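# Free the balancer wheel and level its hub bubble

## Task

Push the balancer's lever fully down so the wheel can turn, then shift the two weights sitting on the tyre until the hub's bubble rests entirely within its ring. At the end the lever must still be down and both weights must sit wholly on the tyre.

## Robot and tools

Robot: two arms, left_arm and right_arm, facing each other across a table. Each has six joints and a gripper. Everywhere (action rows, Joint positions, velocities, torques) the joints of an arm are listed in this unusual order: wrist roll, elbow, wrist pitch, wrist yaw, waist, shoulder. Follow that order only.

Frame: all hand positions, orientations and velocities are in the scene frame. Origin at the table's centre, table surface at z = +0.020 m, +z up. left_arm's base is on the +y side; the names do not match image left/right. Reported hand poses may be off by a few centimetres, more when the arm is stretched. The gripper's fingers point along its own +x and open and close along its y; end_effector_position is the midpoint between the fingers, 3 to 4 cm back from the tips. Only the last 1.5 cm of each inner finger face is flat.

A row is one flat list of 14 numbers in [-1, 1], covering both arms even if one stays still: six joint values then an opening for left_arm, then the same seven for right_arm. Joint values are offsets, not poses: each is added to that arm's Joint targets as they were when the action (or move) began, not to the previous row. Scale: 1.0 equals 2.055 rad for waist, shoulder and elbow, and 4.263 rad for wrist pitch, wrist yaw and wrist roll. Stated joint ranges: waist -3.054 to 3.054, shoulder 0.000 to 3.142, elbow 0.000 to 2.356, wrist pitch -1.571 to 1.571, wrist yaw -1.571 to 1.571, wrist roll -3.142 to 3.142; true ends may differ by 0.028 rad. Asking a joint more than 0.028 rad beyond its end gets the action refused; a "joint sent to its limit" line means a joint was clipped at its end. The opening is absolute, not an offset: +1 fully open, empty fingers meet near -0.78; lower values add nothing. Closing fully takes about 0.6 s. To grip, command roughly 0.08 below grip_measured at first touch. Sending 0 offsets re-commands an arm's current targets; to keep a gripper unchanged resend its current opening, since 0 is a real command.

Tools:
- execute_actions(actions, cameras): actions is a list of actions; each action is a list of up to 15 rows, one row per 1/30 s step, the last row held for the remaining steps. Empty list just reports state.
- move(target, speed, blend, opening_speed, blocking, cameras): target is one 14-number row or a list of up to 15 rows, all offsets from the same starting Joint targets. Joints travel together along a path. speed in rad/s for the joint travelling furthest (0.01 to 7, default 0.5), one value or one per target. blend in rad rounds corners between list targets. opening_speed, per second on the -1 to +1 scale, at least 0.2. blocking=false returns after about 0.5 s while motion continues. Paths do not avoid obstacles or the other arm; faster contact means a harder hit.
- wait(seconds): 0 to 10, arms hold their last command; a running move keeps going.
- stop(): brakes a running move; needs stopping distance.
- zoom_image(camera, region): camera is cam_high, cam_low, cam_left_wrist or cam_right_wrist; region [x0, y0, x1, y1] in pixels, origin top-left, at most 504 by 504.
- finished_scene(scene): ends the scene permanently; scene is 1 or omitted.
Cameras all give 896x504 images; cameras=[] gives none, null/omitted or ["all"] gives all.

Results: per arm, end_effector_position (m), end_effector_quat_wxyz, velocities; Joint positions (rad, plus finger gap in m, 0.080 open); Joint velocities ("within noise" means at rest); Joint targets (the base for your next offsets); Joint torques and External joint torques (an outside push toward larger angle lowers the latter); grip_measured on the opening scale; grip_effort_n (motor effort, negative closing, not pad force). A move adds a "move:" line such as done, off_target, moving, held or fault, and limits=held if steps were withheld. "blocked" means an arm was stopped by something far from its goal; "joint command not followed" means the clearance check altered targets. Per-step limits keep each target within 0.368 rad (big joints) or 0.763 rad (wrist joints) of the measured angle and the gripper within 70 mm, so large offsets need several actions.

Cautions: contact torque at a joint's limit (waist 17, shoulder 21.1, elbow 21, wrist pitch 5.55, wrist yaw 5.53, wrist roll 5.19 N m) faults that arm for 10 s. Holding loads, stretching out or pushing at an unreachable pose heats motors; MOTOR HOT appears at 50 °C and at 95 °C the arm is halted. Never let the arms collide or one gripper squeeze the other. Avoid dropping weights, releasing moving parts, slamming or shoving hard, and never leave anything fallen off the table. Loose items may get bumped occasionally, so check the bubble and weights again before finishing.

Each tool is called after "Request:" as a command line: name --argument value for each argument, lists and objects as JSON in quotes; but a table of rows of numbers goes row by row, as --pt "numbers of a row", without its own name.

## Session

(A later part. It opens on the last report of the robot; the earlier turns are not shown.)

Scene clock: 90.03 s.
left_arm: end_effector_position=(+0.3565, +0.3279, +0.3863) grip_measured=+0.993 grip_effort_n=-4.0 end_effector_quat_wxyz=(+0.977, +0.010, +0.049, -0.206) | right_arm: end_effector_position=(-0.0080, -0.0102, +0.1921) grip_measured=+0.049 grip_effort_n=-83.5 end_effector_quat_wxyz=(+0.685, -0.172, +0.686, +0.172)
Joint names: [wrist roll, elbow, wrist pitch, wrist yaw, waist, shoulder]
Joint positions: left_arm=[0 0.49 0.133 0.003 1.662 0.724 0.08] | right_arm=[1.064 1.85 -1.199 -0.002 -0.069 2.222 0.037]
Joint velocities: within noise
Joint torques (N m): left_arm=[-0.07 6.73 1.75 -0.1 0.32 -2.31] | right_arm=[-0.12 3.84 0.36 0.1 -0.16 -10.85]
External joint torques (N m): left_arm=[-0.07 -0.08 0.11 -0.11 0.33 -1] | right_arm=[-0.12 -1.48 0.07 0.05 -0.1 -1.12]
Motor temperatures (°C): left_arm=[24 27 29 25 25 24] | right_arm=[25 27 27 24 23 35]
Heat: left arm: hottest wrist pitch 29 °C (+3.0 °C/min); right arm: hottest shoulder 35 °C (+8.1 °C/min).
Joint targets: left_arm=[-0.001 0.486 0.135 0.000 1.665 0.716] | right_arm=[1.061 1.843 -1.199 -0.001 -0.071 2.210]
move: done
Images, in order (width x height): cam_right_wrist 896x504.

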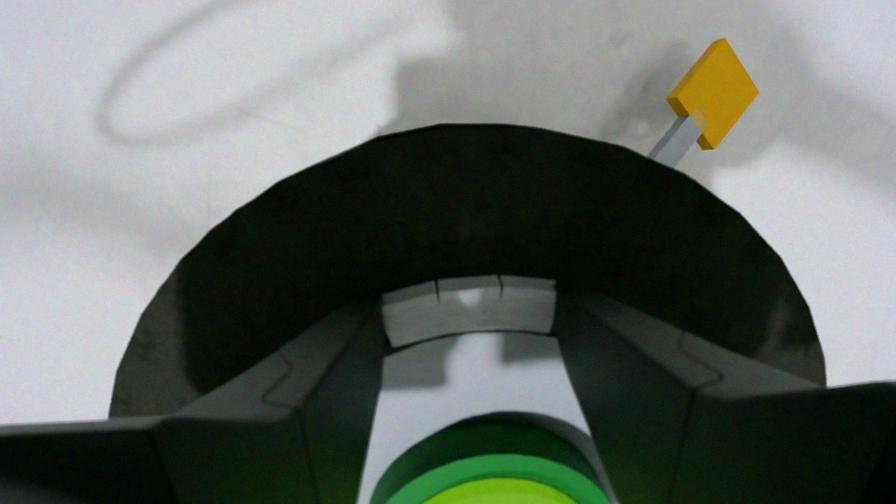

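Request:
move --pt "0 0 0 0 0 0 1 0 0.0829 -0.0403 0 0 0.0016 -0.03" --pt "0 0 0 0 0 0 1 -0.2489 -0.3095 0.0997 0 0.074 -0.3207 -0.03" --speed '[0.25,0.6]'

Request:
wait --seconds 1.5 --cameras '["cam_right_wrist"]'

Request:
zoom_image --camera "cam_right_wrist" --region '[250, 50, 700, 450]'

Scene clock: 93.70 s.
left_arm: end_effector_position=(+0.3565, +0.3279, +0.3863) grip_measured=+0.993 grip_effort_n=-4.0 end_effector_quat_wxyz=(+0.977, +0.010, +0.049, -0.206) | right_arm: end_effector_position=(-0.0622, -0.0817, +0.2714) grip_measured=+0.050 grip_effort_n=-83.5 end_effector_quat_wxyz=(+0.557, -0.403, +0.354, +0.634)
Joint names: [wrist roll, elbow, wrist pitch, wrist yaw, waist, shoulder]
Joint positions: left_arm=[0 0.49 0.133 0.003 1.662 0.724 0.08] | right_arm=[0.002 1.211 -0.779 0 0.079 1.564 0.037]
Joint velocities: within noise
Joint torques (N m): left_arm=[-0.05 6.57 1.76 -0.07 0.29 -2.41] | right_arm=[-0.08 4.67 1.57 0 0.2 -7.39]
External joint torques (N m): left_arm=[-0.05 -0.16 0.15 -0.07 0.28 -1.13] | right_arm=[-0.08 -1.26 0.62 0 0.21 -1.5]
Motor temperatures (°C): left_arm=[24 27 30 25 25 24] | right_arm=[25 27 28 24 23 36]
Heat: left arm: hottest wrist pitch 30 °C (+4.0 °C/min); right arm: hottest shoulder 36 °C (+9.0 °C/min).
Joint targets: left_arm=[-0.001 0.486 0.135 0.000 1.665 0.716] | right_arm=[-0.001 1.207 -0.775 -0.001 0.081 1.550]
move: done

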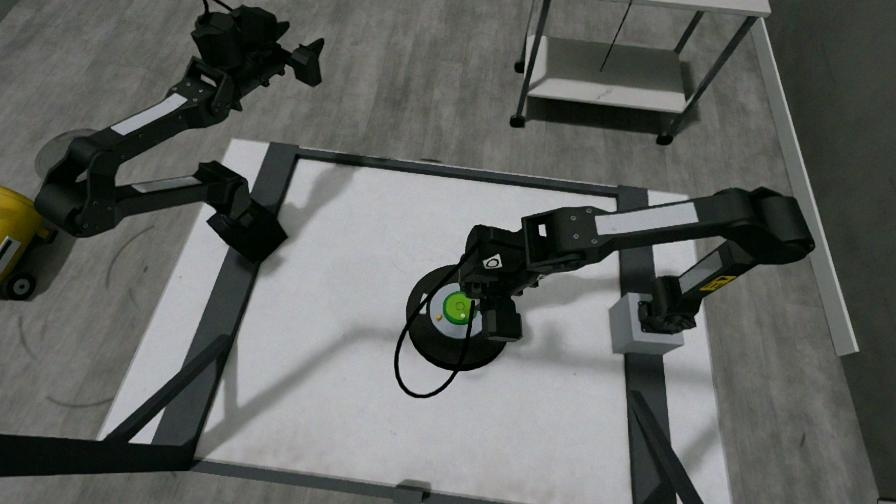

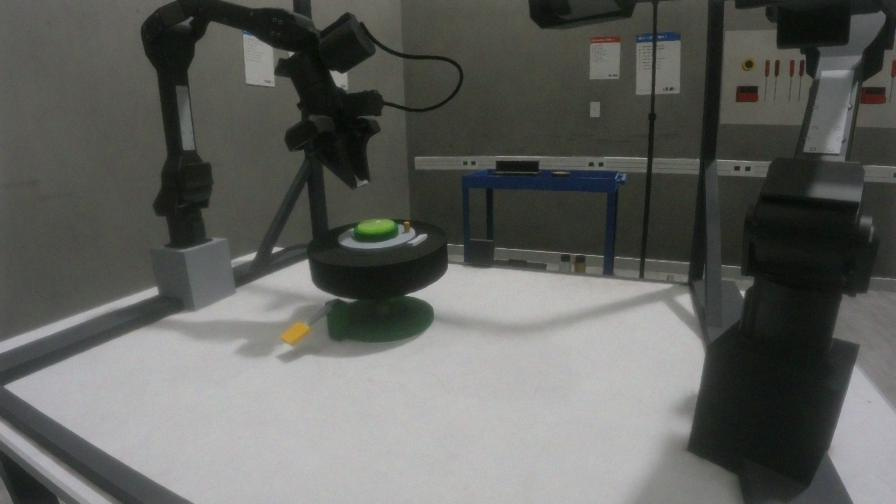

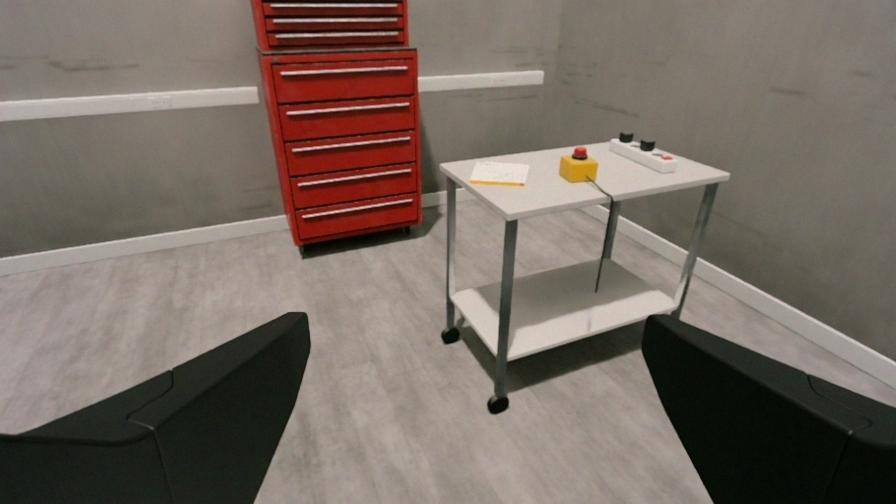

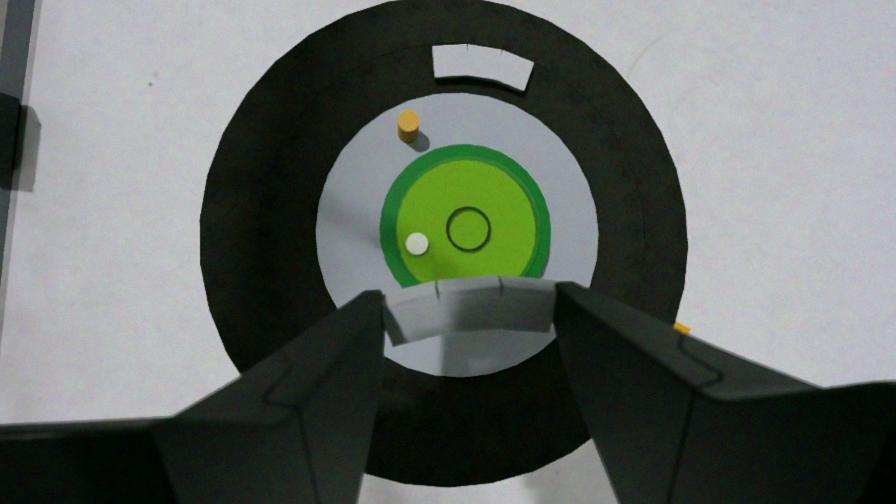

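Scene clock: 95.20 s.
left_arm: end_effector_position=(+0.3565, +0.3279, +0.3863) grip_measured=+0.993 grip_effort_n=-4.0 end_effector_quat_wxyz=(+0.977, +0.010, +0.049, -0.206) | right_arm: end_effector_position=(-0.0622, -0.0817, +0.2713) grip_measured=+0.050 grip_effort_n=-83.5 end_effector_quat_wxyz=(+0.557, -0.403, +0.354, +0.634)
Joint names: [wrist roll, elbow, wrist pitch, wrist yaw, waist, shoulder]
Joint positions: left_arm=[0 0.49 0.133 0.003 1.662 0.724 0.08] | right_arm=[0.002 1.211 -0.779 0 0.079 1.564 0.037]
Joint velocities: within noise
Joint torques (N m): left_arm=[-0.07 6.71 1.77 -0.12 0.28 -2.25] | right_arm=[-0.06 4.65 1.58 -0.03 0.21 -7.35]
External joint torques (N m): left_arm=[-0.07 0 0.17 -0.11 0.26 -0.99] | right_arm=[-0.06 -1.31 0.63 -0.03 0.21 -1.39]
Motor temperatures (°C): left_arm=[24 27 30 25 25 24] | right_arm=[25 27 28 24 23 36]
Heat: left arm: hottest wrist pitch 30 °C (+3.0 °C/min); right arm: hottest shoulder 36 °C (+9.1 °C/min).
Joint targets: left_arm=[-0.001 0.486 0.135 0.000 1.665 0.716] | right_arm=[0.000 1.207 -0.775 -0.001 0.081 1.551]
Tool commands: left_gripper/opening=+1.0 right_gripper/opening=-0.03
wait: 1.50 s; at rest by 0.17 s
Images, in order (width x height): cam_right_wrist 896x504.

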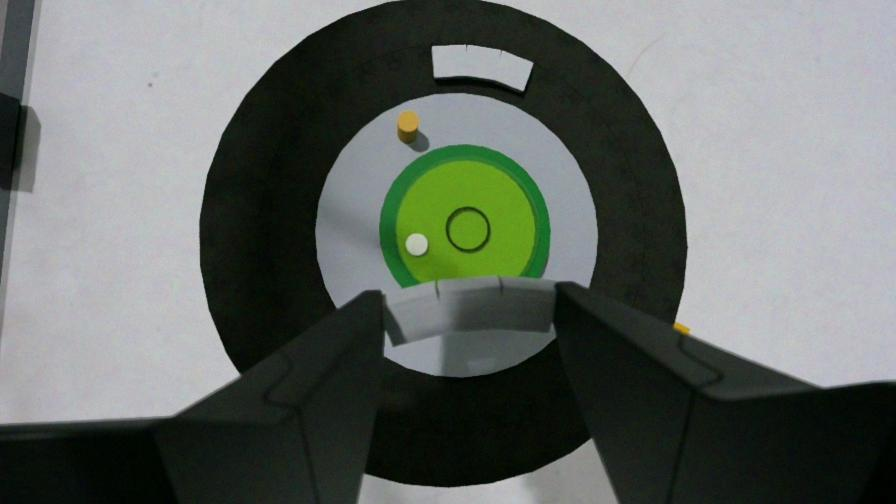

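Scaled by 1.120 from the camera's 896x504 image, which has a finer 1280x720 frame.

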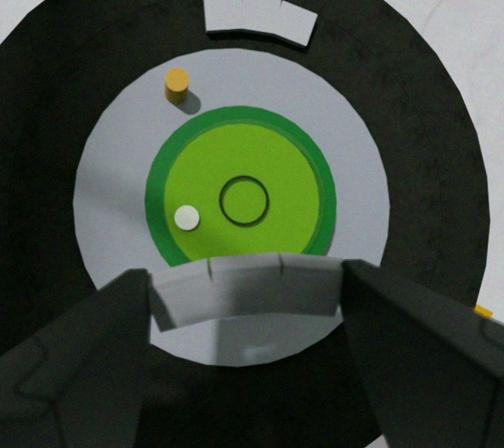

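Request:
move --target '[0,0,0,0,0,0,1, -0.3869,0.2165,-0.0945,0,0.0995,0.2402,-0.03]' --speed 0.6 --cameras '["cam_low","cam_right_wrist"]'

Request:
zoom_image --camera "cam_low" --region '[290, 160, 450, 280]'

Scene clock: 99.77 s.
left_arm: end_effector_position=(+0.3565, +0.3279, +0.3863) grip_measured=+0.993 grip_effort_n=-4.0 end_effector_quat_wxyz=(+0.977, +0.010, +0.049, -0.206) | right_arm: end_effector_position=(-0.1429, -0.0741, +0.2113) grip_measured=+0.050 grip_effort_n=-83.5 end_effector_quat_wxyz=(+0.145, +0.692, +0.144, -0.692)
Joint names: [wrist roll, elbow, wrist pitch, wrist yaw, waist, shoulder]
Joint positions: left_arm=[0 0.49 0.133 0.003 1.662 0.724 0.08] | right_arm=[-1.645 1.641 -1.175 0 0.284 2.039 0.037]
Joint velocities: within noise
Joint torques (N m): left_arm=[-0.06 6.64 1.75 -0.11 0.27 -2.42] | right_arm=[-0.14 5.52 0.18 -0.06 0.15 -7.83]
External joint torques (N m): left_arm=[-0.06 -0.14 0.13 -0.1 0.28 -1.12] | right_arm=[-0.14 0.3 -0.06 -0.01 0.17 0.69]
Motor temperatures (°C): left_arm=[24 28 30 25 25 24] | right_arm=[25 27 28 24 23 35]
Heat: left arm: hottest wrist pitch 30 °C (+3.0 °C/min); right arm: hottest shoulder 35 °C (+7.0 °C/min).
Joint targets: left_arm=[-0.001 0.486 0.135 0.000 1.665 0.716] | right_arm=[-1.650 1.652 -1.177 -0.001 0.286 2.044]
move: done
Images, in order (width x height): cam_low 896x504, cam_right_wrist 896x504.

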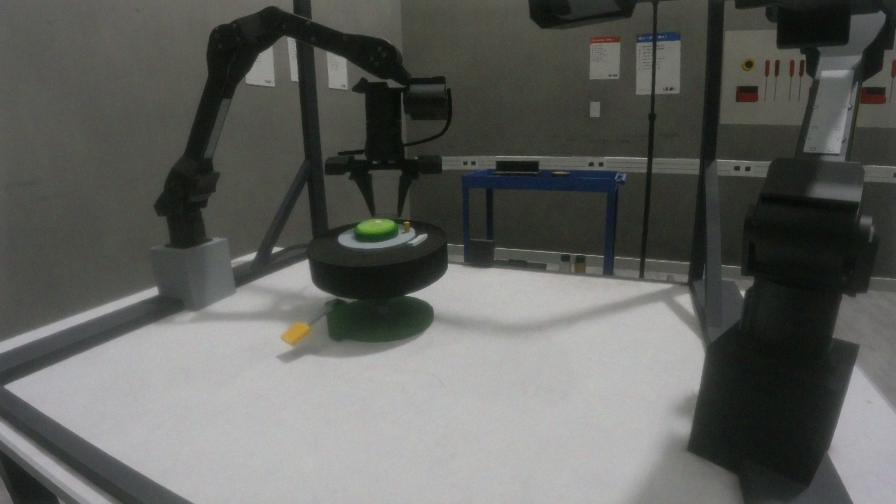

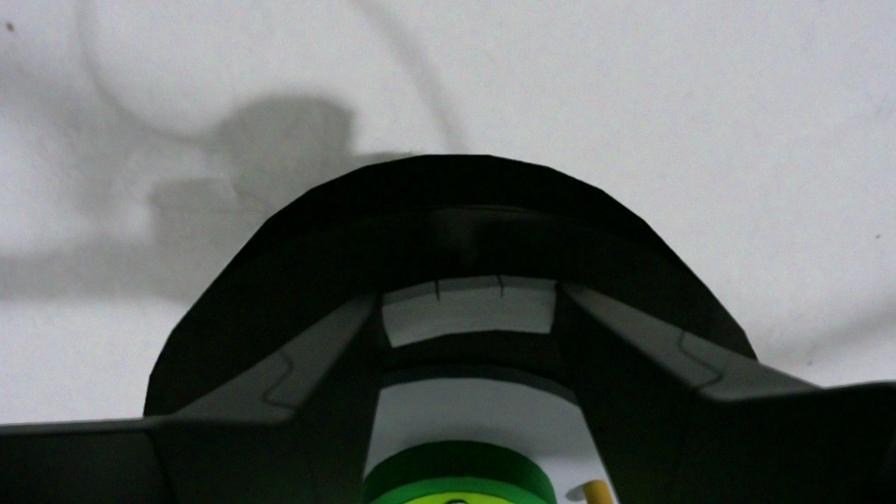

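Scaled by 3.150 from the camera's 896x504 image, which has a finer 1280x720 frame.

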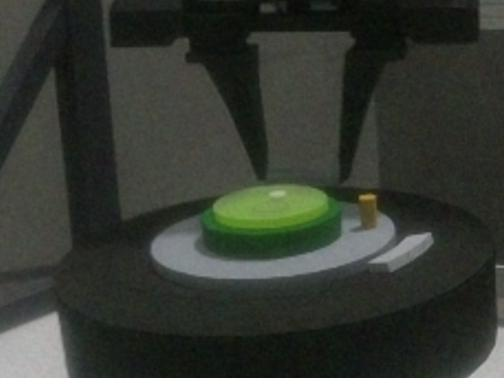

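Request:
move --target '[0,0,0,0,0,0,1, 0,-0.0234,0.0113,0,0,0,-0.03]' --speed 0.1 --cameras '["cam_low","cam_right_wrist"]'

Request:
zoom_image --camera "cam_low" --region '[290, 160, 450, 280]'

Scene clock: 100.97 s.
left_arm: end_effector_position=(+0.3565, +0.3279, +0.3863) grip_measured=+0.993 grip_effort_n=-4.0 end_effector_quat_wxyz=(+0.977, +0.010, +0.049, -0.206) | right_arm: end_effector_position=(-0.1432, -0.0732, +0.2030) grip_measured=+0.050 grip_effort_n=-83.5 end_effector_quat_wxyz=(+0.141, +0.692, +0.148, -0.692)
Joint names: [wrist roll, elbow, wrist pitch, wrist yaw, waist, shoulder]
Joint positions: left_arm=[0 0.49 0.133 0.003 1.662 0.724 0.08] | right_arm=[-1.645 1.609 -1.131 0 0.284 2.039 0.037]
Joint velocities: within noise
Joint torques (N m): left_arm=[-0.03 6.69 1.76 -0.09 0.27 -2.28] | right_arm=[-0.14 3.96 0.55 -0.05 0.26 -7.83]
External joint torques (N m): left_arm=[-0.03 -0.08 0.13 -0.08 0.26 -0.98] | right_arm=[-0.14 -1.35 0.26 0.01 0.29 0.79]
Motor temperatures (°C): left_arm=[24 28 30 25 25 24] | right_arm=[25 27 28 24 23 35]
Heat: left arm: hottest wrist pitch 30 °C (+3.0 °C/min); right arm: hottest shoulder 35 °C (+7.0 °C/min).
Joint targets: left_arm=[-0.001 0.486 0.135 0.000 1.665 0.716] | right_arm=[-1.650 1.604 -1.129 -0.001 0.286 2.044]
move: done
Images, in order (width x height): cam_low 896x504, cam_right_wrist 896x504.

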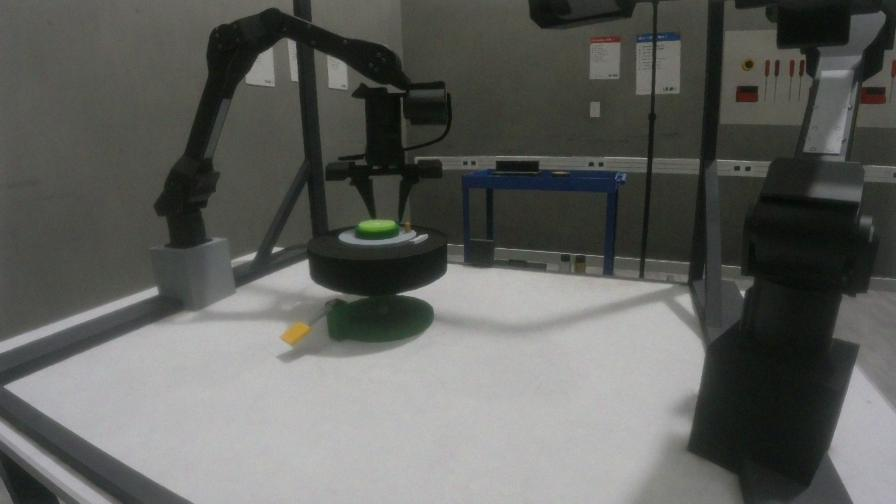

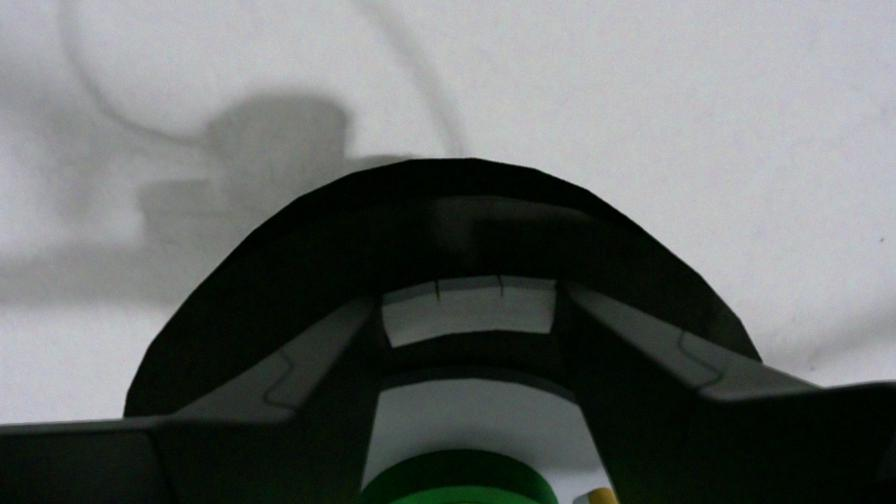

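Scaled by 3.150 from the camera's 896x504 image, which has a finer 1280x720 frame.

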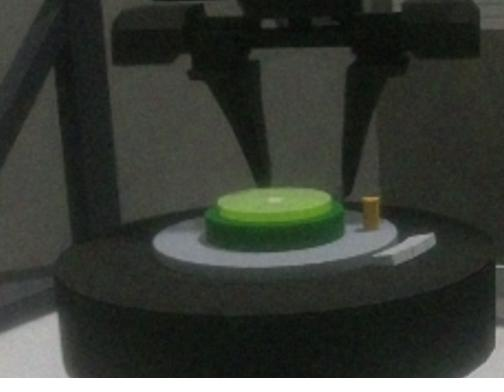

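Request:
move --pt "0 0 0 0 0 0 1 0 -0.005 0.0024 0 0 0 -0.03" --pt "0 0 0 0 0 0 1 0 -0.005 0.0024 0 0 0 0.35" --opening_speed 0.3 --speed 0.1 --cameras '["cam_low","cam_right_wrist"]'

Scene clock: 103.53 s.
left_arm: end_effector_position=(+0.3565, +0.3279, +0.3863) grip_measured=+0.993 grip_effort_n=-4.0 end_effector_quat_wxyz=(+0.977, +0.010, +0.049, -0.206) | right_arm: end_effector_position=(-0.1431, -0.0736, +0.2004) grip_measured=+0.346 grip_effort_n=13.7 end_effector_quat_wxyz=(+0.141, +0.692, +0.148, -0.692)
Joint names: [wrist roll, elbow, wrist pitch, wrist yaw, waist, shoulder]
Joint positions: left_arm=[0 0.49 0.133 0.003 1.662 0.724 0.08] | right_arm=[-1.645 1.598 -1.121 0 0.284 2.039 0.051]
Joint velocities: within noise
Joint torques (N m): left_arm=[-0.04 6.7 1.75 -0.1 0.2 -2.21] | right_arm=[-0.14 3.93 0.53 -0.05 0.21 -7.85]
External joint torques (N m): left_arm=[-0.05 -0.15 0.1 -0.1 0.19 -0.88] | right_arm=[-0.14 -1.26 0.27 -0.01 0.2 0.6]
Motor temperatures (°C): left_arm=[24 28 30 25 25 24] | right_arm=[25 27 28 24 23 35]
Heat: left arm: hottest wrist pitch 30 °C (+3.0 °C/min); right arm: hottest shoulder 35 °C (+7.1 °C/min).
Joint targets: left_arm=[-0.001 0.486 0.135 0.000 1.665 0.716] | right_arm=[-1.650 1.594 -1.119 -0.001 0.286 2.044]
move: done
Images, in order (width x height): cam_low 896x504, cam_right_wrist 896x504.

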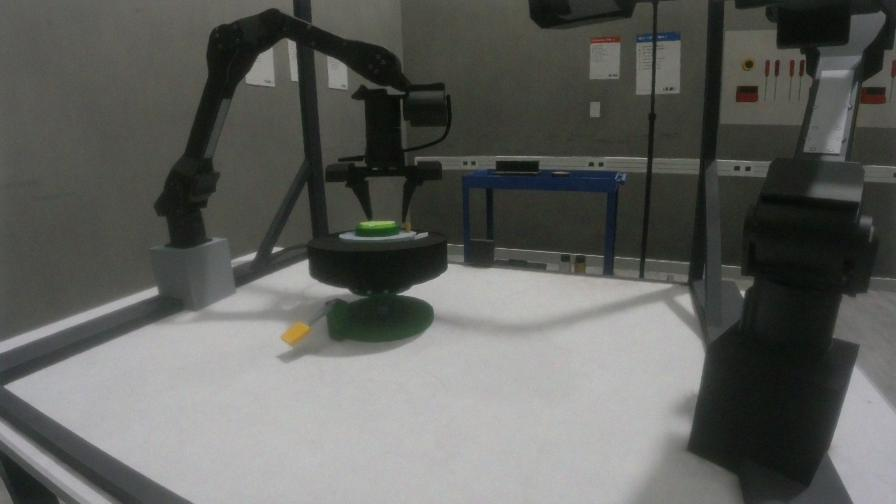

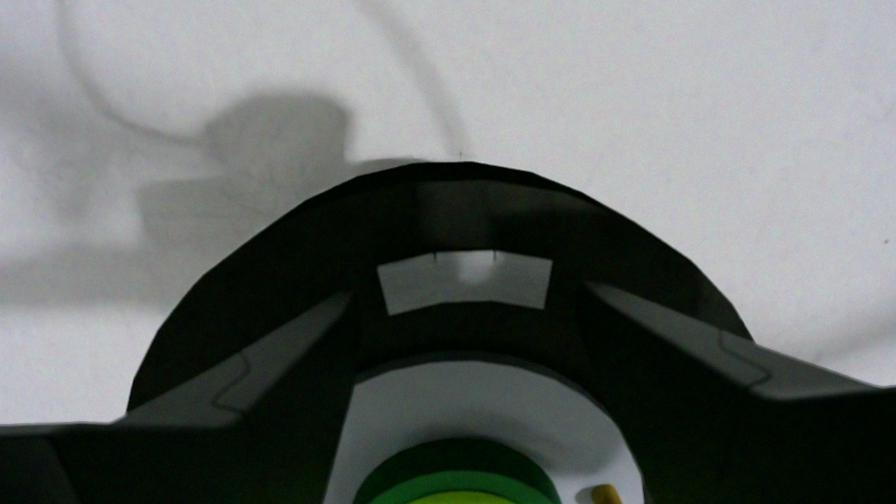

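Request:
move --pt "0 0 0 0 0 0 1 0 0.073 -0.0352 0 0 0 0.35" --pt "0 0 0 0 0 0 1 0.387 -0.1883 0.0807 0 -0.0998 -0.2399 0.35" --speed '[0.25,0.8]' --cameras '["cam_low","cam_right_wrist"]'

Request:
zoom_image --camera "cam_right_wrist" --region '[250, 50, 700, 450]'

Scene clock: 107.20 s.
left_arm: end_effector_position=(+0.3565, +0.3279, +0.3863) grip_measured=+0.993 grip_effort_n=-4.0 end_effector_quat_wxyz=(+0.977, +0.010, +0.049, -0.206) | right_arm: end_effector_position=(-0.0636, -0.0819, +0.2714) grip_measured=+0.347 grip_effort_n=12.3 end_effector_quat_wxyz=(+0.554, -0.405, +0.351, +0.637)
Joint names: [wrist roll, elbow, wrist pitch, wrist yaw, waist, shoulder]
Joint positions: left_arm=[0 0.49 0.133 0.003 1.662 0.724 0.08] | right_arm=[-0.004 1.211 -0.779 0 0.083 1.564 0.051]
Joint velocities: within noise
Joint torques (N m): left_arm=[-0.04 6.69 1.76 -0.1 0.31 -2.22] | right_arm=[0.17 4.65 1.55 -0.01 -0.19 -7.26]
External joint torques (N m): left_arm=[-0.05 -0.12 0.12 -0.09 0.27 -0.91] | right_arm=[0.17 -1.34 0.59 -0.01 -0.18 -1.31]
Motor temperatures (°C): left_arm=[24 28 30 25 25 23] | right_arm=[25 27 28 24 23 34]
Heat: left arm: hottest wrist pitch 30 °C (+2.0 °C/min); right arm: hottest shoulder 34 °C (+5.1 °C/min).
Joint targets: left_arm=[-0.001 0.486 0.135 0.000 1.665 0.716] | right_arm=[0.000 1.207 -0.775 -0.001 0.081 1.551]
move: done
Images, in order (width x height): cam_low 896x504, cam_right_wrist 896x504.

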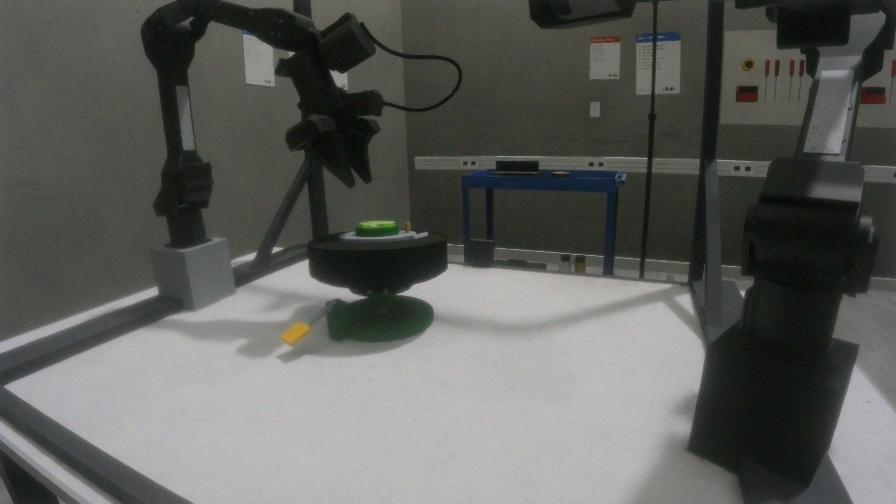

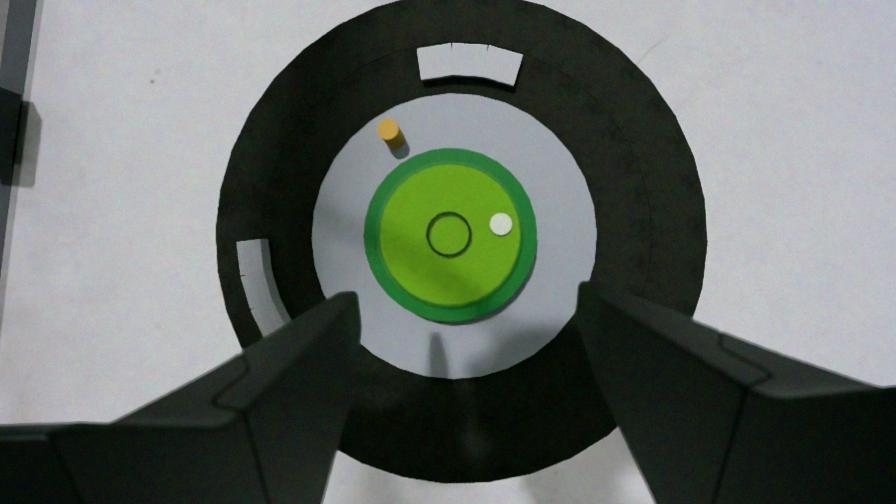

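Scaled by 1.120 from the camera's 896x504 image, which has a finer 1280x720 frame.

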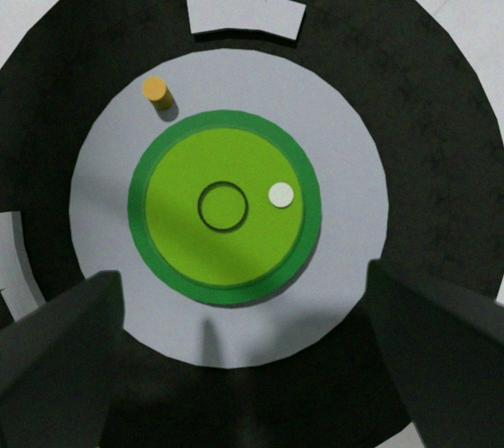

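Request:
move --target '[0,0,0,0,0,0,1, -0.3814,0.2099,-0.0872,0,0.0959,0.249,0.52]' --speed 0.7 --cameras '["cam_right_wrist"]'

Scene clock: 111.53 s.
left_arm: end_effector_position=(+0.3565, +0.3279, +0.3863) grip_measured=+0.993 grip_effort_n=-4.0 end_effector_quat_wxyz=(+0.977, +0.010, +0.049, -0.206) | right_arm: end_effector_position=(-0.1408, -0.0706, +0.2011) grip_measured=+0.517 grip_effort_n=12.8 end_effector_quat_wxyz=(+0.135, +0.695, +0.132, -0.694)
Joint names: [wrist roll, elbow, wrist pitch, wrist yaw, waist, shoulder]
Joint positions: left_arm=[0 0.49 0.133 0.003 1.662 0.724 0.08] | right_arm=[-1.621 1.628 -1.144 0 0.276 2.057 0.058]
Joint velocities: within noise
Joint torques (N m): left_arm=[-0.08 6.7 1.77 -0.08 0.25 -2.31] | right_arm=[-0.14 5.4 0.18 -0.04 0.09 -7.87]
External joint torques (N m): left_arm=[-0.08 -0.07 0.15 -0.08 0.27 -1.04] | right_arm=[-0.14 0.09 -0.1 0.02 0.07 0.81]
Motor temperatures (°C): left_arm=[24 28 30 25 25 23] | right_arm=[25 27 28 24 23 34]
Heat: left arm: hottest wrist pitch 30 °C (+2.0 °C/min); right arm: hottest shoulder 34 °C (+5.0 °C/min).
Joint targets: left_arm=[-0.001 0.486 0.135 0.000 1.665 0.716] | right_arm=[-1.626 1.638 -1.147 -0.001 0.278 2.063]
move: done
Images, in order (width x height): cam_right_wrist 896x504.

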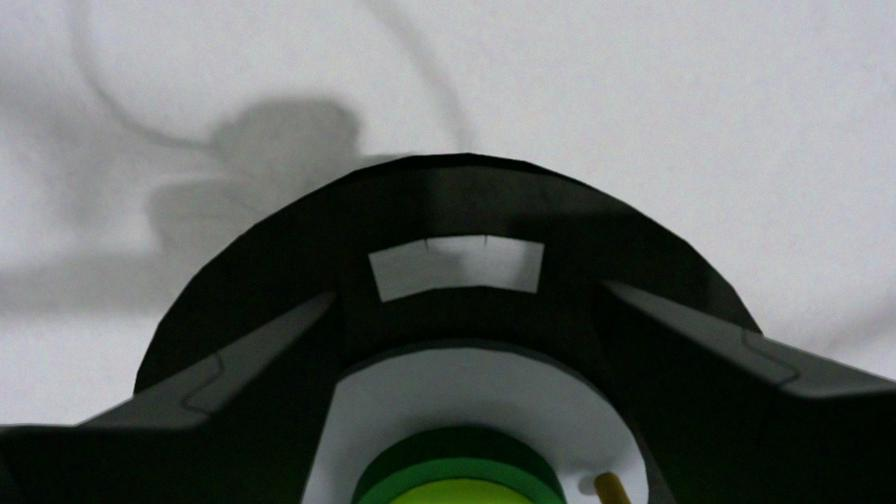

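Request:
move --pt "0 0 0 0 0 0 1 -0.0094 0 0 0 0.0054 -0.0013 0.52" --pt "0 0 0 0 0 0 1 -0.0094 -0.0214 0.0097 0 0.0054 -0.0013 0.52" --speed 0.15 --cameras '["cam_right_wrist"]'

Scene clock: 113.07 s.
left_arm: end_effector_position=(+0.3565, +0.3279, +0.3863) grip_measured=+0.993 grip_effort_n=-4.0 end_effector_quat_wxyz=(+0.977, +0.010, +0.049, -0.206) | right_arm: end_effector_position=(-0.1450, -0.0718, +0.1939) grip_measured=+0.517 grip_effort_n=12.8 end_effector_quat_wxyz=(+0.149, +0.691, +0.153, -0.691)
Joint names: [wrist roll, elbow, wrist pitch, wrist yaw, waist, shoulder]
Joint positions: left_arm=[0 0.49 0.133 0.003 1.662 0.724 0.08] | right_arm=[-1.662 1.599 -1.107 0 0.287 2.057 0.058]
Joint velocities: within noise
Joint torques (N m): left_arm=[-0.08 6.68 1.75 -0.07 0.3 -2.32] | right_arm=[-0.15 3.91 0.54 -0.05 0.22 -8.1]
External joint torques (N m): left_arm=[-0.08 -0.03 0.15 -0.07 0.28 -1.05] | right_arm=[-0.15 -1.27 0.26 0 0.22 0.42]
Motor temperatures (°C): left_arm=[24 28 30 25 25 23] | right_arm=[25 27 28 24 23 34]
Heat: left arm: hottest wrist pitch 30 °C (+2.0 °C/min); right arm: hottest shoulder 34 °C (+4.1 °C/min).
Joint targets: left_arm=[-0.001 0.486 0.135 0.000 1.665 0.716] | right_arm=[-1.666 1.594 -1.105 -0.001 0.289 2.060]
move: done
Images, in order (width x height): cam_right_wrist 896x504.

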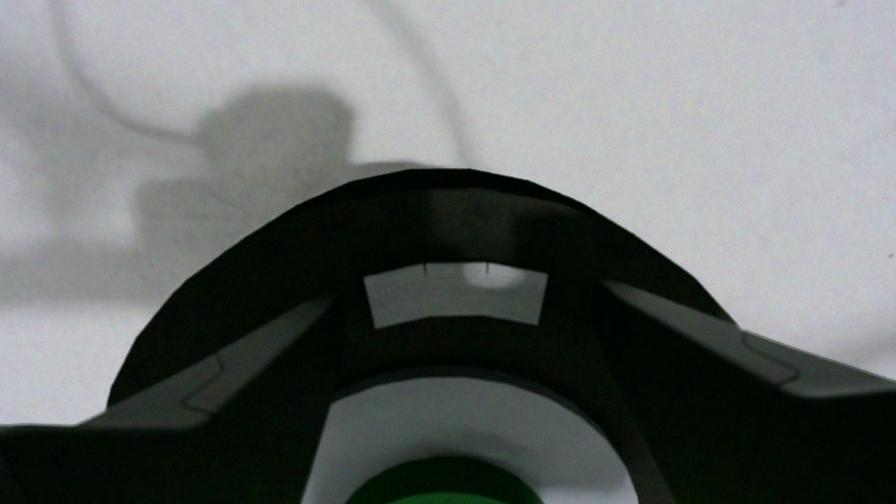

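Request:
move --pt "0 0 0 0 0 0 1 0 -0.0075 0.0036 0 0 0 0.52" --pt "0 0 0 0 0 0 1 0 -0.0075 0.0036 0 0 0 0.0" --opening_speed 0.4 --speed 0.1 --cameras '["cam_right_wrist"]'

Scene clock: 115.53 s.
left_arm: end_effector_position=(+0.3565, +0.3279, +0.3863) grip_measured=+0.993 grip_effort_n=-4.0 end_effector_quat_wxyz=(+0.977, +0.010, +0.049, -0.206) | right_arm: end_effector_position=(-0.1457, -0.0726, +0.1902) grip_measured=+0.046 grip_effort_n=-83.5 end_effector_quat_wxyz=(+0.150, +0.690, +0.154, -0.691)
Joint names: [wrist roll, elbow, wrist pitch, wrist yaw, waist, shoulder]
Joint positions: left_arm=[0 0.49 0.133 0.003 1.662 0.724 0.08] | right_arm=[-1.662 1.583 -1.091 -0.002 0.289 2.057 0.037]
Joint velocities: within noise
Joint torques (N m): left_arm=[-0.06 6.6 1.76 -0.09 0.27 -2.32] | right_arm=[-0.13 3.85 0.43 0 0.06 -8.12]
External joint torques (N m): left_arm=[-0.06 -0.11 0.15 -0.09 0.28 -1.06] | right_arm=[-0.13 -1.42 0.13 0.06 0.01 0.5]
Motor temperatures (°C): left_arm=[24 28 30 25 25 23] | right_arm=[25 27 28 24 23 34]
Heat: left arm: hottest wrist pitch 30 °C (+2.0 °C/min); right arm: hottest shoulder 34 °C (+4.0 °C/min).
Joint targets: left_arm=[-0.001 0.486 0.135 0.000 1.665 0.716] | right_arm=[-1.666 1.579 -1.090 -0.001 0.289 2.060]
move: done
Images, in order (width x height): cam_right_wrist 896x504.

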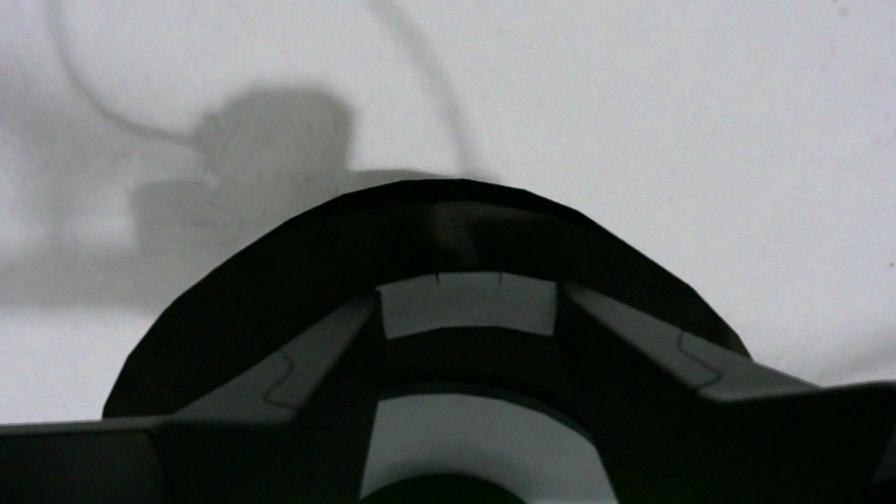

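Request:
move --pt "0 0 0 0 0 0 1 0 0.0234 -0.0152 0 0 -0.0082 -0.03" --pt "0 0 0 0 0 0 1 -0.0197 0.0165 -0.0141 0 -0.0157 -0.0128 -0.03" --speed 0.2 --cameras '["cam_right_wrist","cam_low"]'

Request:
zoom_image --camera "cam_right_wrist" --region '[300, 250, 640, 500]'

Scene clock: 117.37 s.
left_arm: end_effector_position=(+0.3565, +0.3279, +0.3863) grip_measured=+0.993 grip_effort_n=-4.0 end_effector_quat_wxyz=(+0.977, +0.010, +0.049, -0.206) | right_arm: end_effector_position=(-0.1328, -0.0731, +0.2005) grip_measured=+0.046 grip_effort_n=-83.5 end_effector_quat_wxyz=(+0.176, +0.686, +0.164, -0.687)
Joint names: [wrist roll, elbow, wrist pitch, wrist yaw, waist, shoulder]
Joint positions: left_arm=[0 0.49 0.133 0.003 1.662 0.724 0.08] | right_arm=[-1.745 1.614 -1.152 -0.002 0.258 2.05 0.037]
Joint velocities: within noise
Joint torques (N m): left_arm=[-0.04 6.7 1.75 -0.12 0.33 -2.3] | right_arm=[-0.15 4.18 0.45 0.01 -0.04 -10.15]
External joint torques (N m): left_arm=[-0.04 -0.06 0.13 -0.11 0.32 -1] | right_arm=[-0.15 -1.06 0.2 0.06 -0.09 -1.58]
Motor temperatures (°C): left_arm=[24 28 30 25 25 23] | right_arm=[25 27 28 24 23 34]
Heat: left arm: hottest wrist pitch 30 °C (+2.0 °C/min); right arm: hottest shoulder 34 °C (+3.0 °C/min).
Joint targets: left_arm=[-0.001 0.486 0.135 0.000 1.665 0.716] | right_arm=[-1.750 1.613 -1.150 -0.001 0.256 2.034]
move: done
Images, in order (width x height): cam_low 896x504, cam_right_wrist 896x504.

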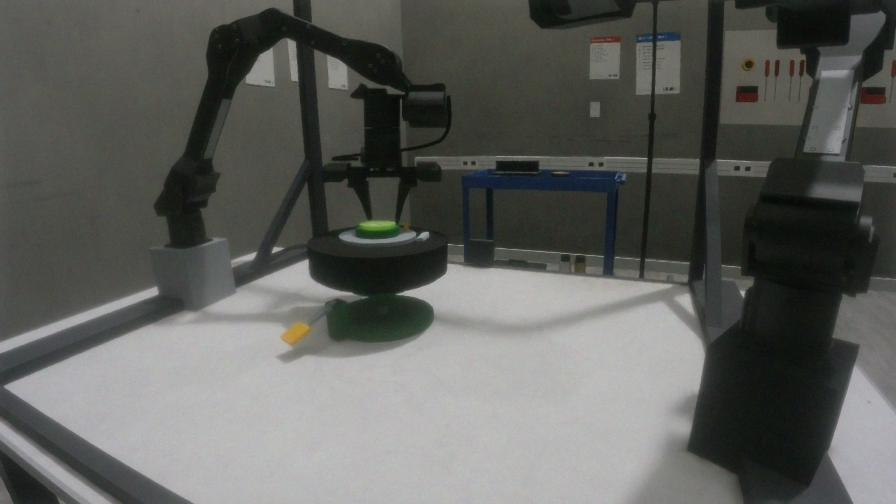

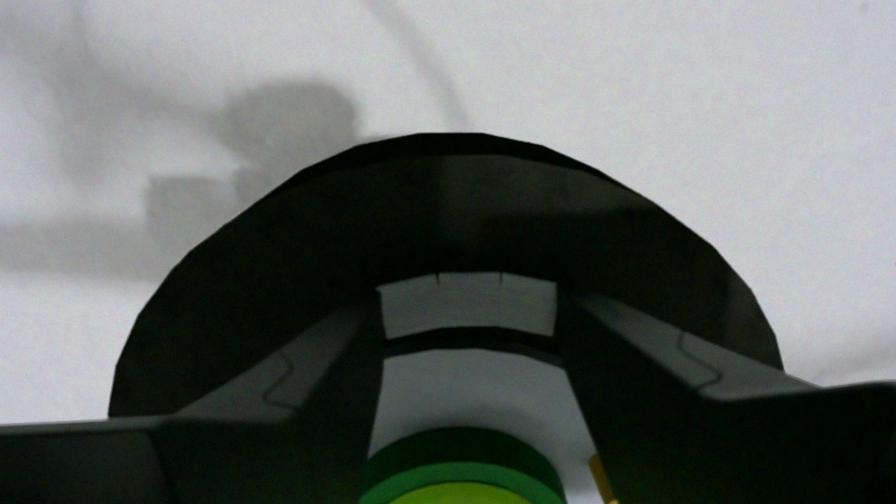

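Scaled by 1.482 from the camera's 896x504 image, which has a finer 1280x720 frame.

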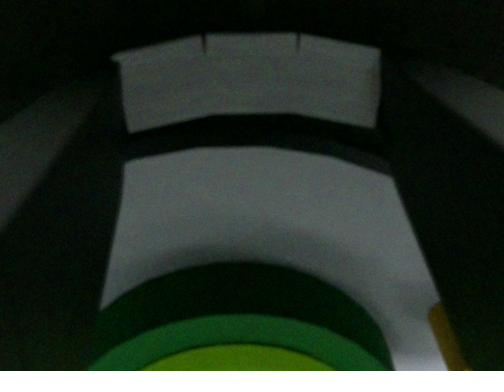

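Request:
move --pt "0 0 0 0 0 0 1 0 0 0 0 -0.0037 0 -0.03" --pt "0 0 0 0 0 0 1 0 -0.0085 0.0041 0 -0.0037 0 -0.03" --speed 0.1 --cameras '["cam_right_wrist","cam_low"]'

Request:
zoom_image --camera "cam_right_wrist" --region '[300, 250, 640, 500]'

Request:
zoom_image --camera "cam_low" --region '[290, 160, 450, 280]'

Scene clock: 118.50 s.
left_arm: end_effector_position=(+0.3565, +0.3279, +0.3863) grip_measured=+0.993 grip_effort_n=-4.0 end_effector_quat_wxyz=(+0.977, +0.010, +0.049, -0.206) | right_arm: end_effector_position=(-0.1302, -0.0726, +0.1971) grip_measured=+0.046 grip_effort_n=-83.5 end_effector_quat_wxyz=(+0.172, +0.687, +0.163, -0.687)
Joint names: [wrist roll, elbow, wrist pitch, wrist yaw, waist, shoulder]
Joint positions: left_arm=[0 0.49 0.133 0.003 1.662 0.724 0.08] | right_arm=[-1.745 1.599 -1.135 -0.002 0.251 2.049 0.037]
Joint velocities: within noise
Joint torques (N m): left_arm=[-0.05 6.73 1.77 -0.08 0.18 -2.51] | right_arm=[-0.16 3.85 0.48 0.01 -0.16 -10.04]
External joint torques (N m): left_arm=[-0.05 -0.05 0.14 -0.08 0.2 -1.21] | right_arm=[-0.16 -1.35 0.23 0.06 -0.17 -1.54]
Motor temperatures (°C): left_arm=[24 28 30 25 25 23] | right_arm=[25 27 28 24 23 34]
Heat: left arm: hottest wrist pitch 30 °C (+2.0 °C/min); right arm: hottest shoulder 34 °C (+3.0 °C/min).
Joint targets: left_arm=[-0.001 0.486 0.135 0.000 1.665 0.716] | right_arm=[-1.750 1.595 -1.133 -0.001 0.249 2.034]
move: done
Images, in order (width x height): cam_low 896x504, cam_right_wrist 896x504.

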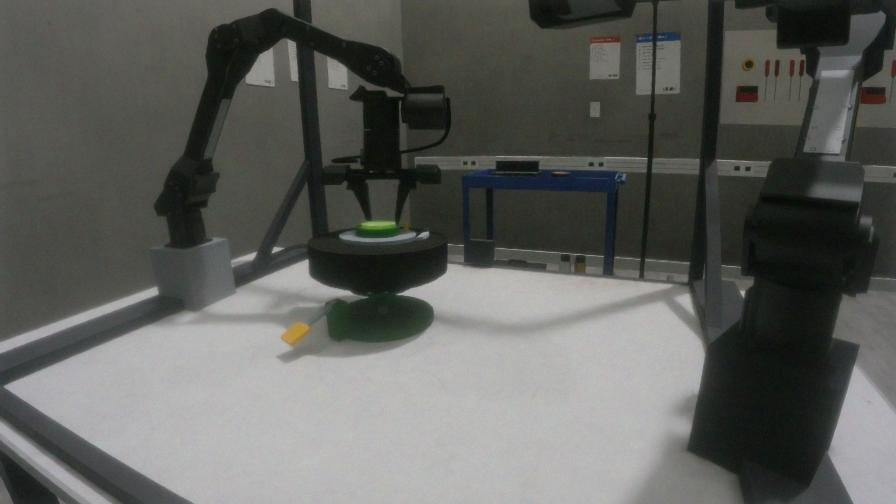

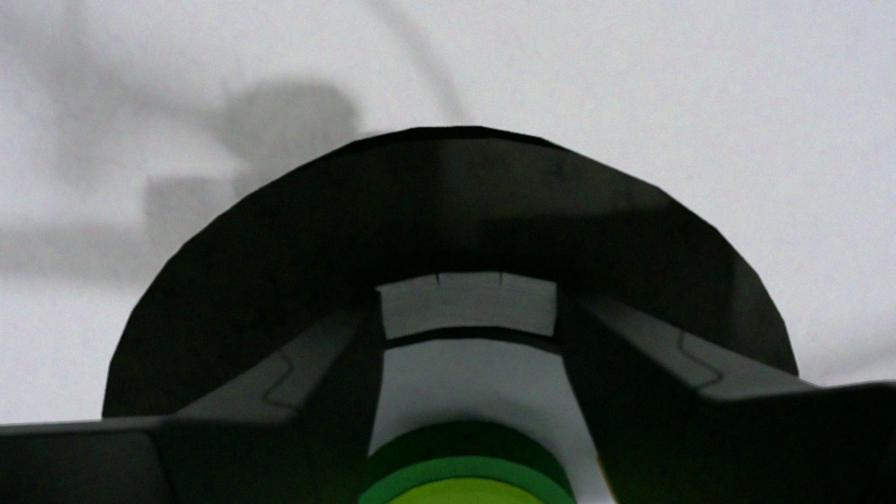

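Scaled by 1.482 from the camera's 896x504 image, which has a finer 1280x720 frame.

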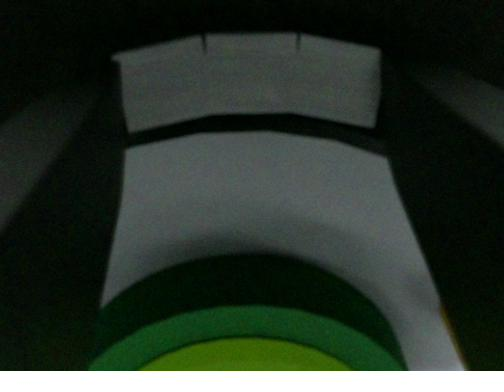

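Scaled by 3.150 from the camera's 896x504 image, which has a finer 1280x720 frame.

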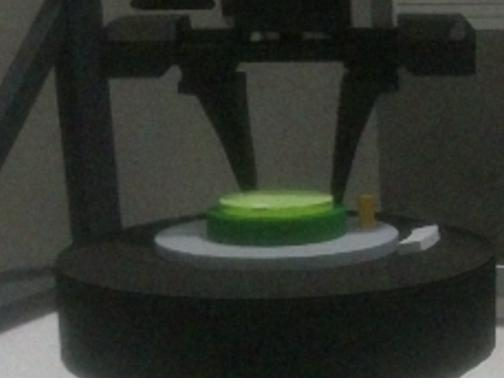

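Request:
move --pt "0 0 0 0 0 0 1 0 0 0 0 0 0 0.35" --pt "0 0 0 0 0 0 1 0 0.073 -0.0352 0 0 0 0.35" --pt "0 0 0 0 0 0 1 0.4105 -0.1888 0.084 0 -0.0818 -0.235 0.35" --speed '[0.1,0.2,0.8]' --opening_speed 0.4 --cameras '["cam_right_wrist"]'

Request:
zoom_image --camera "cam_right_wrist" --region '[200, 50, 650, 450]'

Scene clock: 123.67 s.
left_arm: end_effector_position=(+0.3565, +0.3279, +0.3863) grip_measured=+0.993 grip_effort_n=-4.0 end_effector_quat_wxyz=(+0.977, +0.010, +0.049, -0.206) | right_arm: end_effector_position=(-0.0640, -0.0818, +0.2715) grip_measured=+0.347 grip_effort_n=12.3 end_effector_quat_wxyz=(+0.554, -0.405, +0.351, +0.637)
Joint names: [wrist roll, elbow, wrist pitch, wrist yaw, waist, shoulder]
Joint positions: left_arm=[0 0.49 0.133 0.003 1.662 0.724 0.08] | right_arm=[-0.004 1.211 -0.779 -0.002 0.083 1.564 0.051]
Joint velocities: within noise
Joint torques (N m): left_arm=[-0.08 6.75 1.76 -0.1 0.26 -2.23] | right_arm=[0.17 4.65 1.57 0.05 -0.1 -7.3]
External joint torques (N m): left_arm=[-0.08 -0.06 0.12 -0.1 0.25 -0.92] | right_arm=[0.17 -1.37 0.59 0.05 -0.1 -1.36]
Motor temperatures (°C): left_arm=[24 28 30 25 25 23] | right_arm=[25 27 28 24 23 34]
Heat: left arm: hottest wrist pitch 30 °C (+1.0 °C/min); right arm: hottest shoulder 34 °C (+2.0 °C/min).
Joint targets: left_arm=[-0.001 0.486 0.135 0.000 1.665 0.716] | right_arm=[0.000 1.207 -0.775 -0.001 0.081 1.551]
move: done
Images, in order (width x height): cam_right_wrist 896x504.

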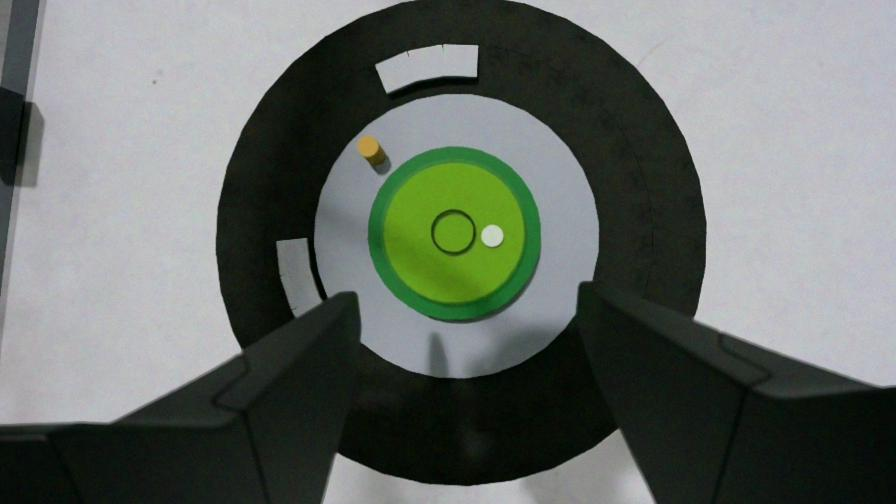

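Scaled by 1.120 from the camera's 896x504 image, which has a finer 1280x720 frame.

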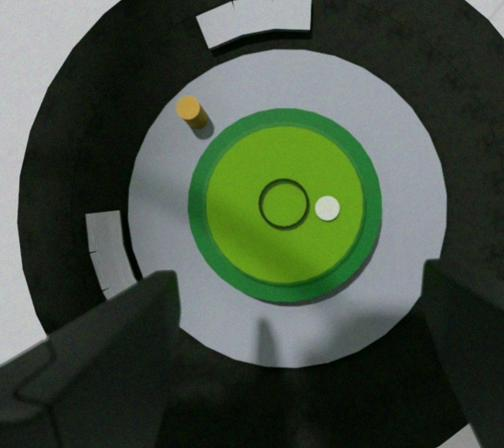

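Request:
move --target '[0,0,0,0,0,0,1, -0.033,0.5229,-0.1473,0,0.0084,0.4373,0.52]' --speed 0.7 --cameras '["cam_right_wrist"]'

Scene clock: 126.87 s.
left_arm: end_effector_position=(+0.3565, +0.3279, +0.3863) grip_measured=+0.993 grip_effort_n=-4.0 end_effector_quat_wxyz=(+0.977, +0.010, +0.049, -0.206) | right_arm: end_effector_position=(-0.0847, +0.0280, +0.2018) grip_measured=+0.517 grip_effort_n=13.7 end_effector_quat_wxyz=(+0.423, -0.567, +0.424, +0.566)
Joint names: [wrist roll, elbow, wrist pitch, wrist yaw, waist, shoulder]
Joint positions: left_arm=[0 0.49 0.133 0.003 1.662 0.724 0.08] | right_arm=[-0.138 2.271 -1.401 0 0.095 2.444 0.058]
Joint velocities: within noise
Joint torques (N m): left_arm=[-0.07 6.76 1.75 -0.06 0.28 -2.33] | right_arm=[-0.1 5.56 0.29 0.01 0.31 -9.98]
External joint torques (N m): left_arm=[-0.07 -0.08 0.1 -0.06 0.3 -1] | right_arm=[-0.1 0.14 -0.04 0.02 0.28 1.04]
Motor temperatures (°C): left_arm=[24 28 30 25 25 23] | right_arm=[25 28 28 24 23 34]
Heat: left arm: hottest wrist pitch 30 °C (+1.0 °C/min); right arm: hottest shoulder 34 °C (+2.0 °C/min).
Joint targets: left_arm=[-0.001 0.486 0.135 0.000 1.665 0.716] | right_arm=[-0.141 2.282 -1.402 -0.001 0.098 2.450]
move: done
Images, in order (width x height): cam_right_wrist 896x504.

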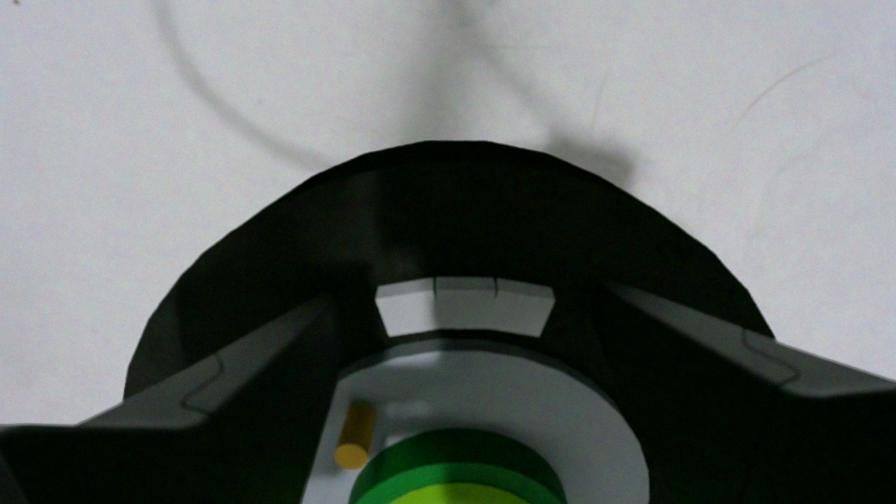

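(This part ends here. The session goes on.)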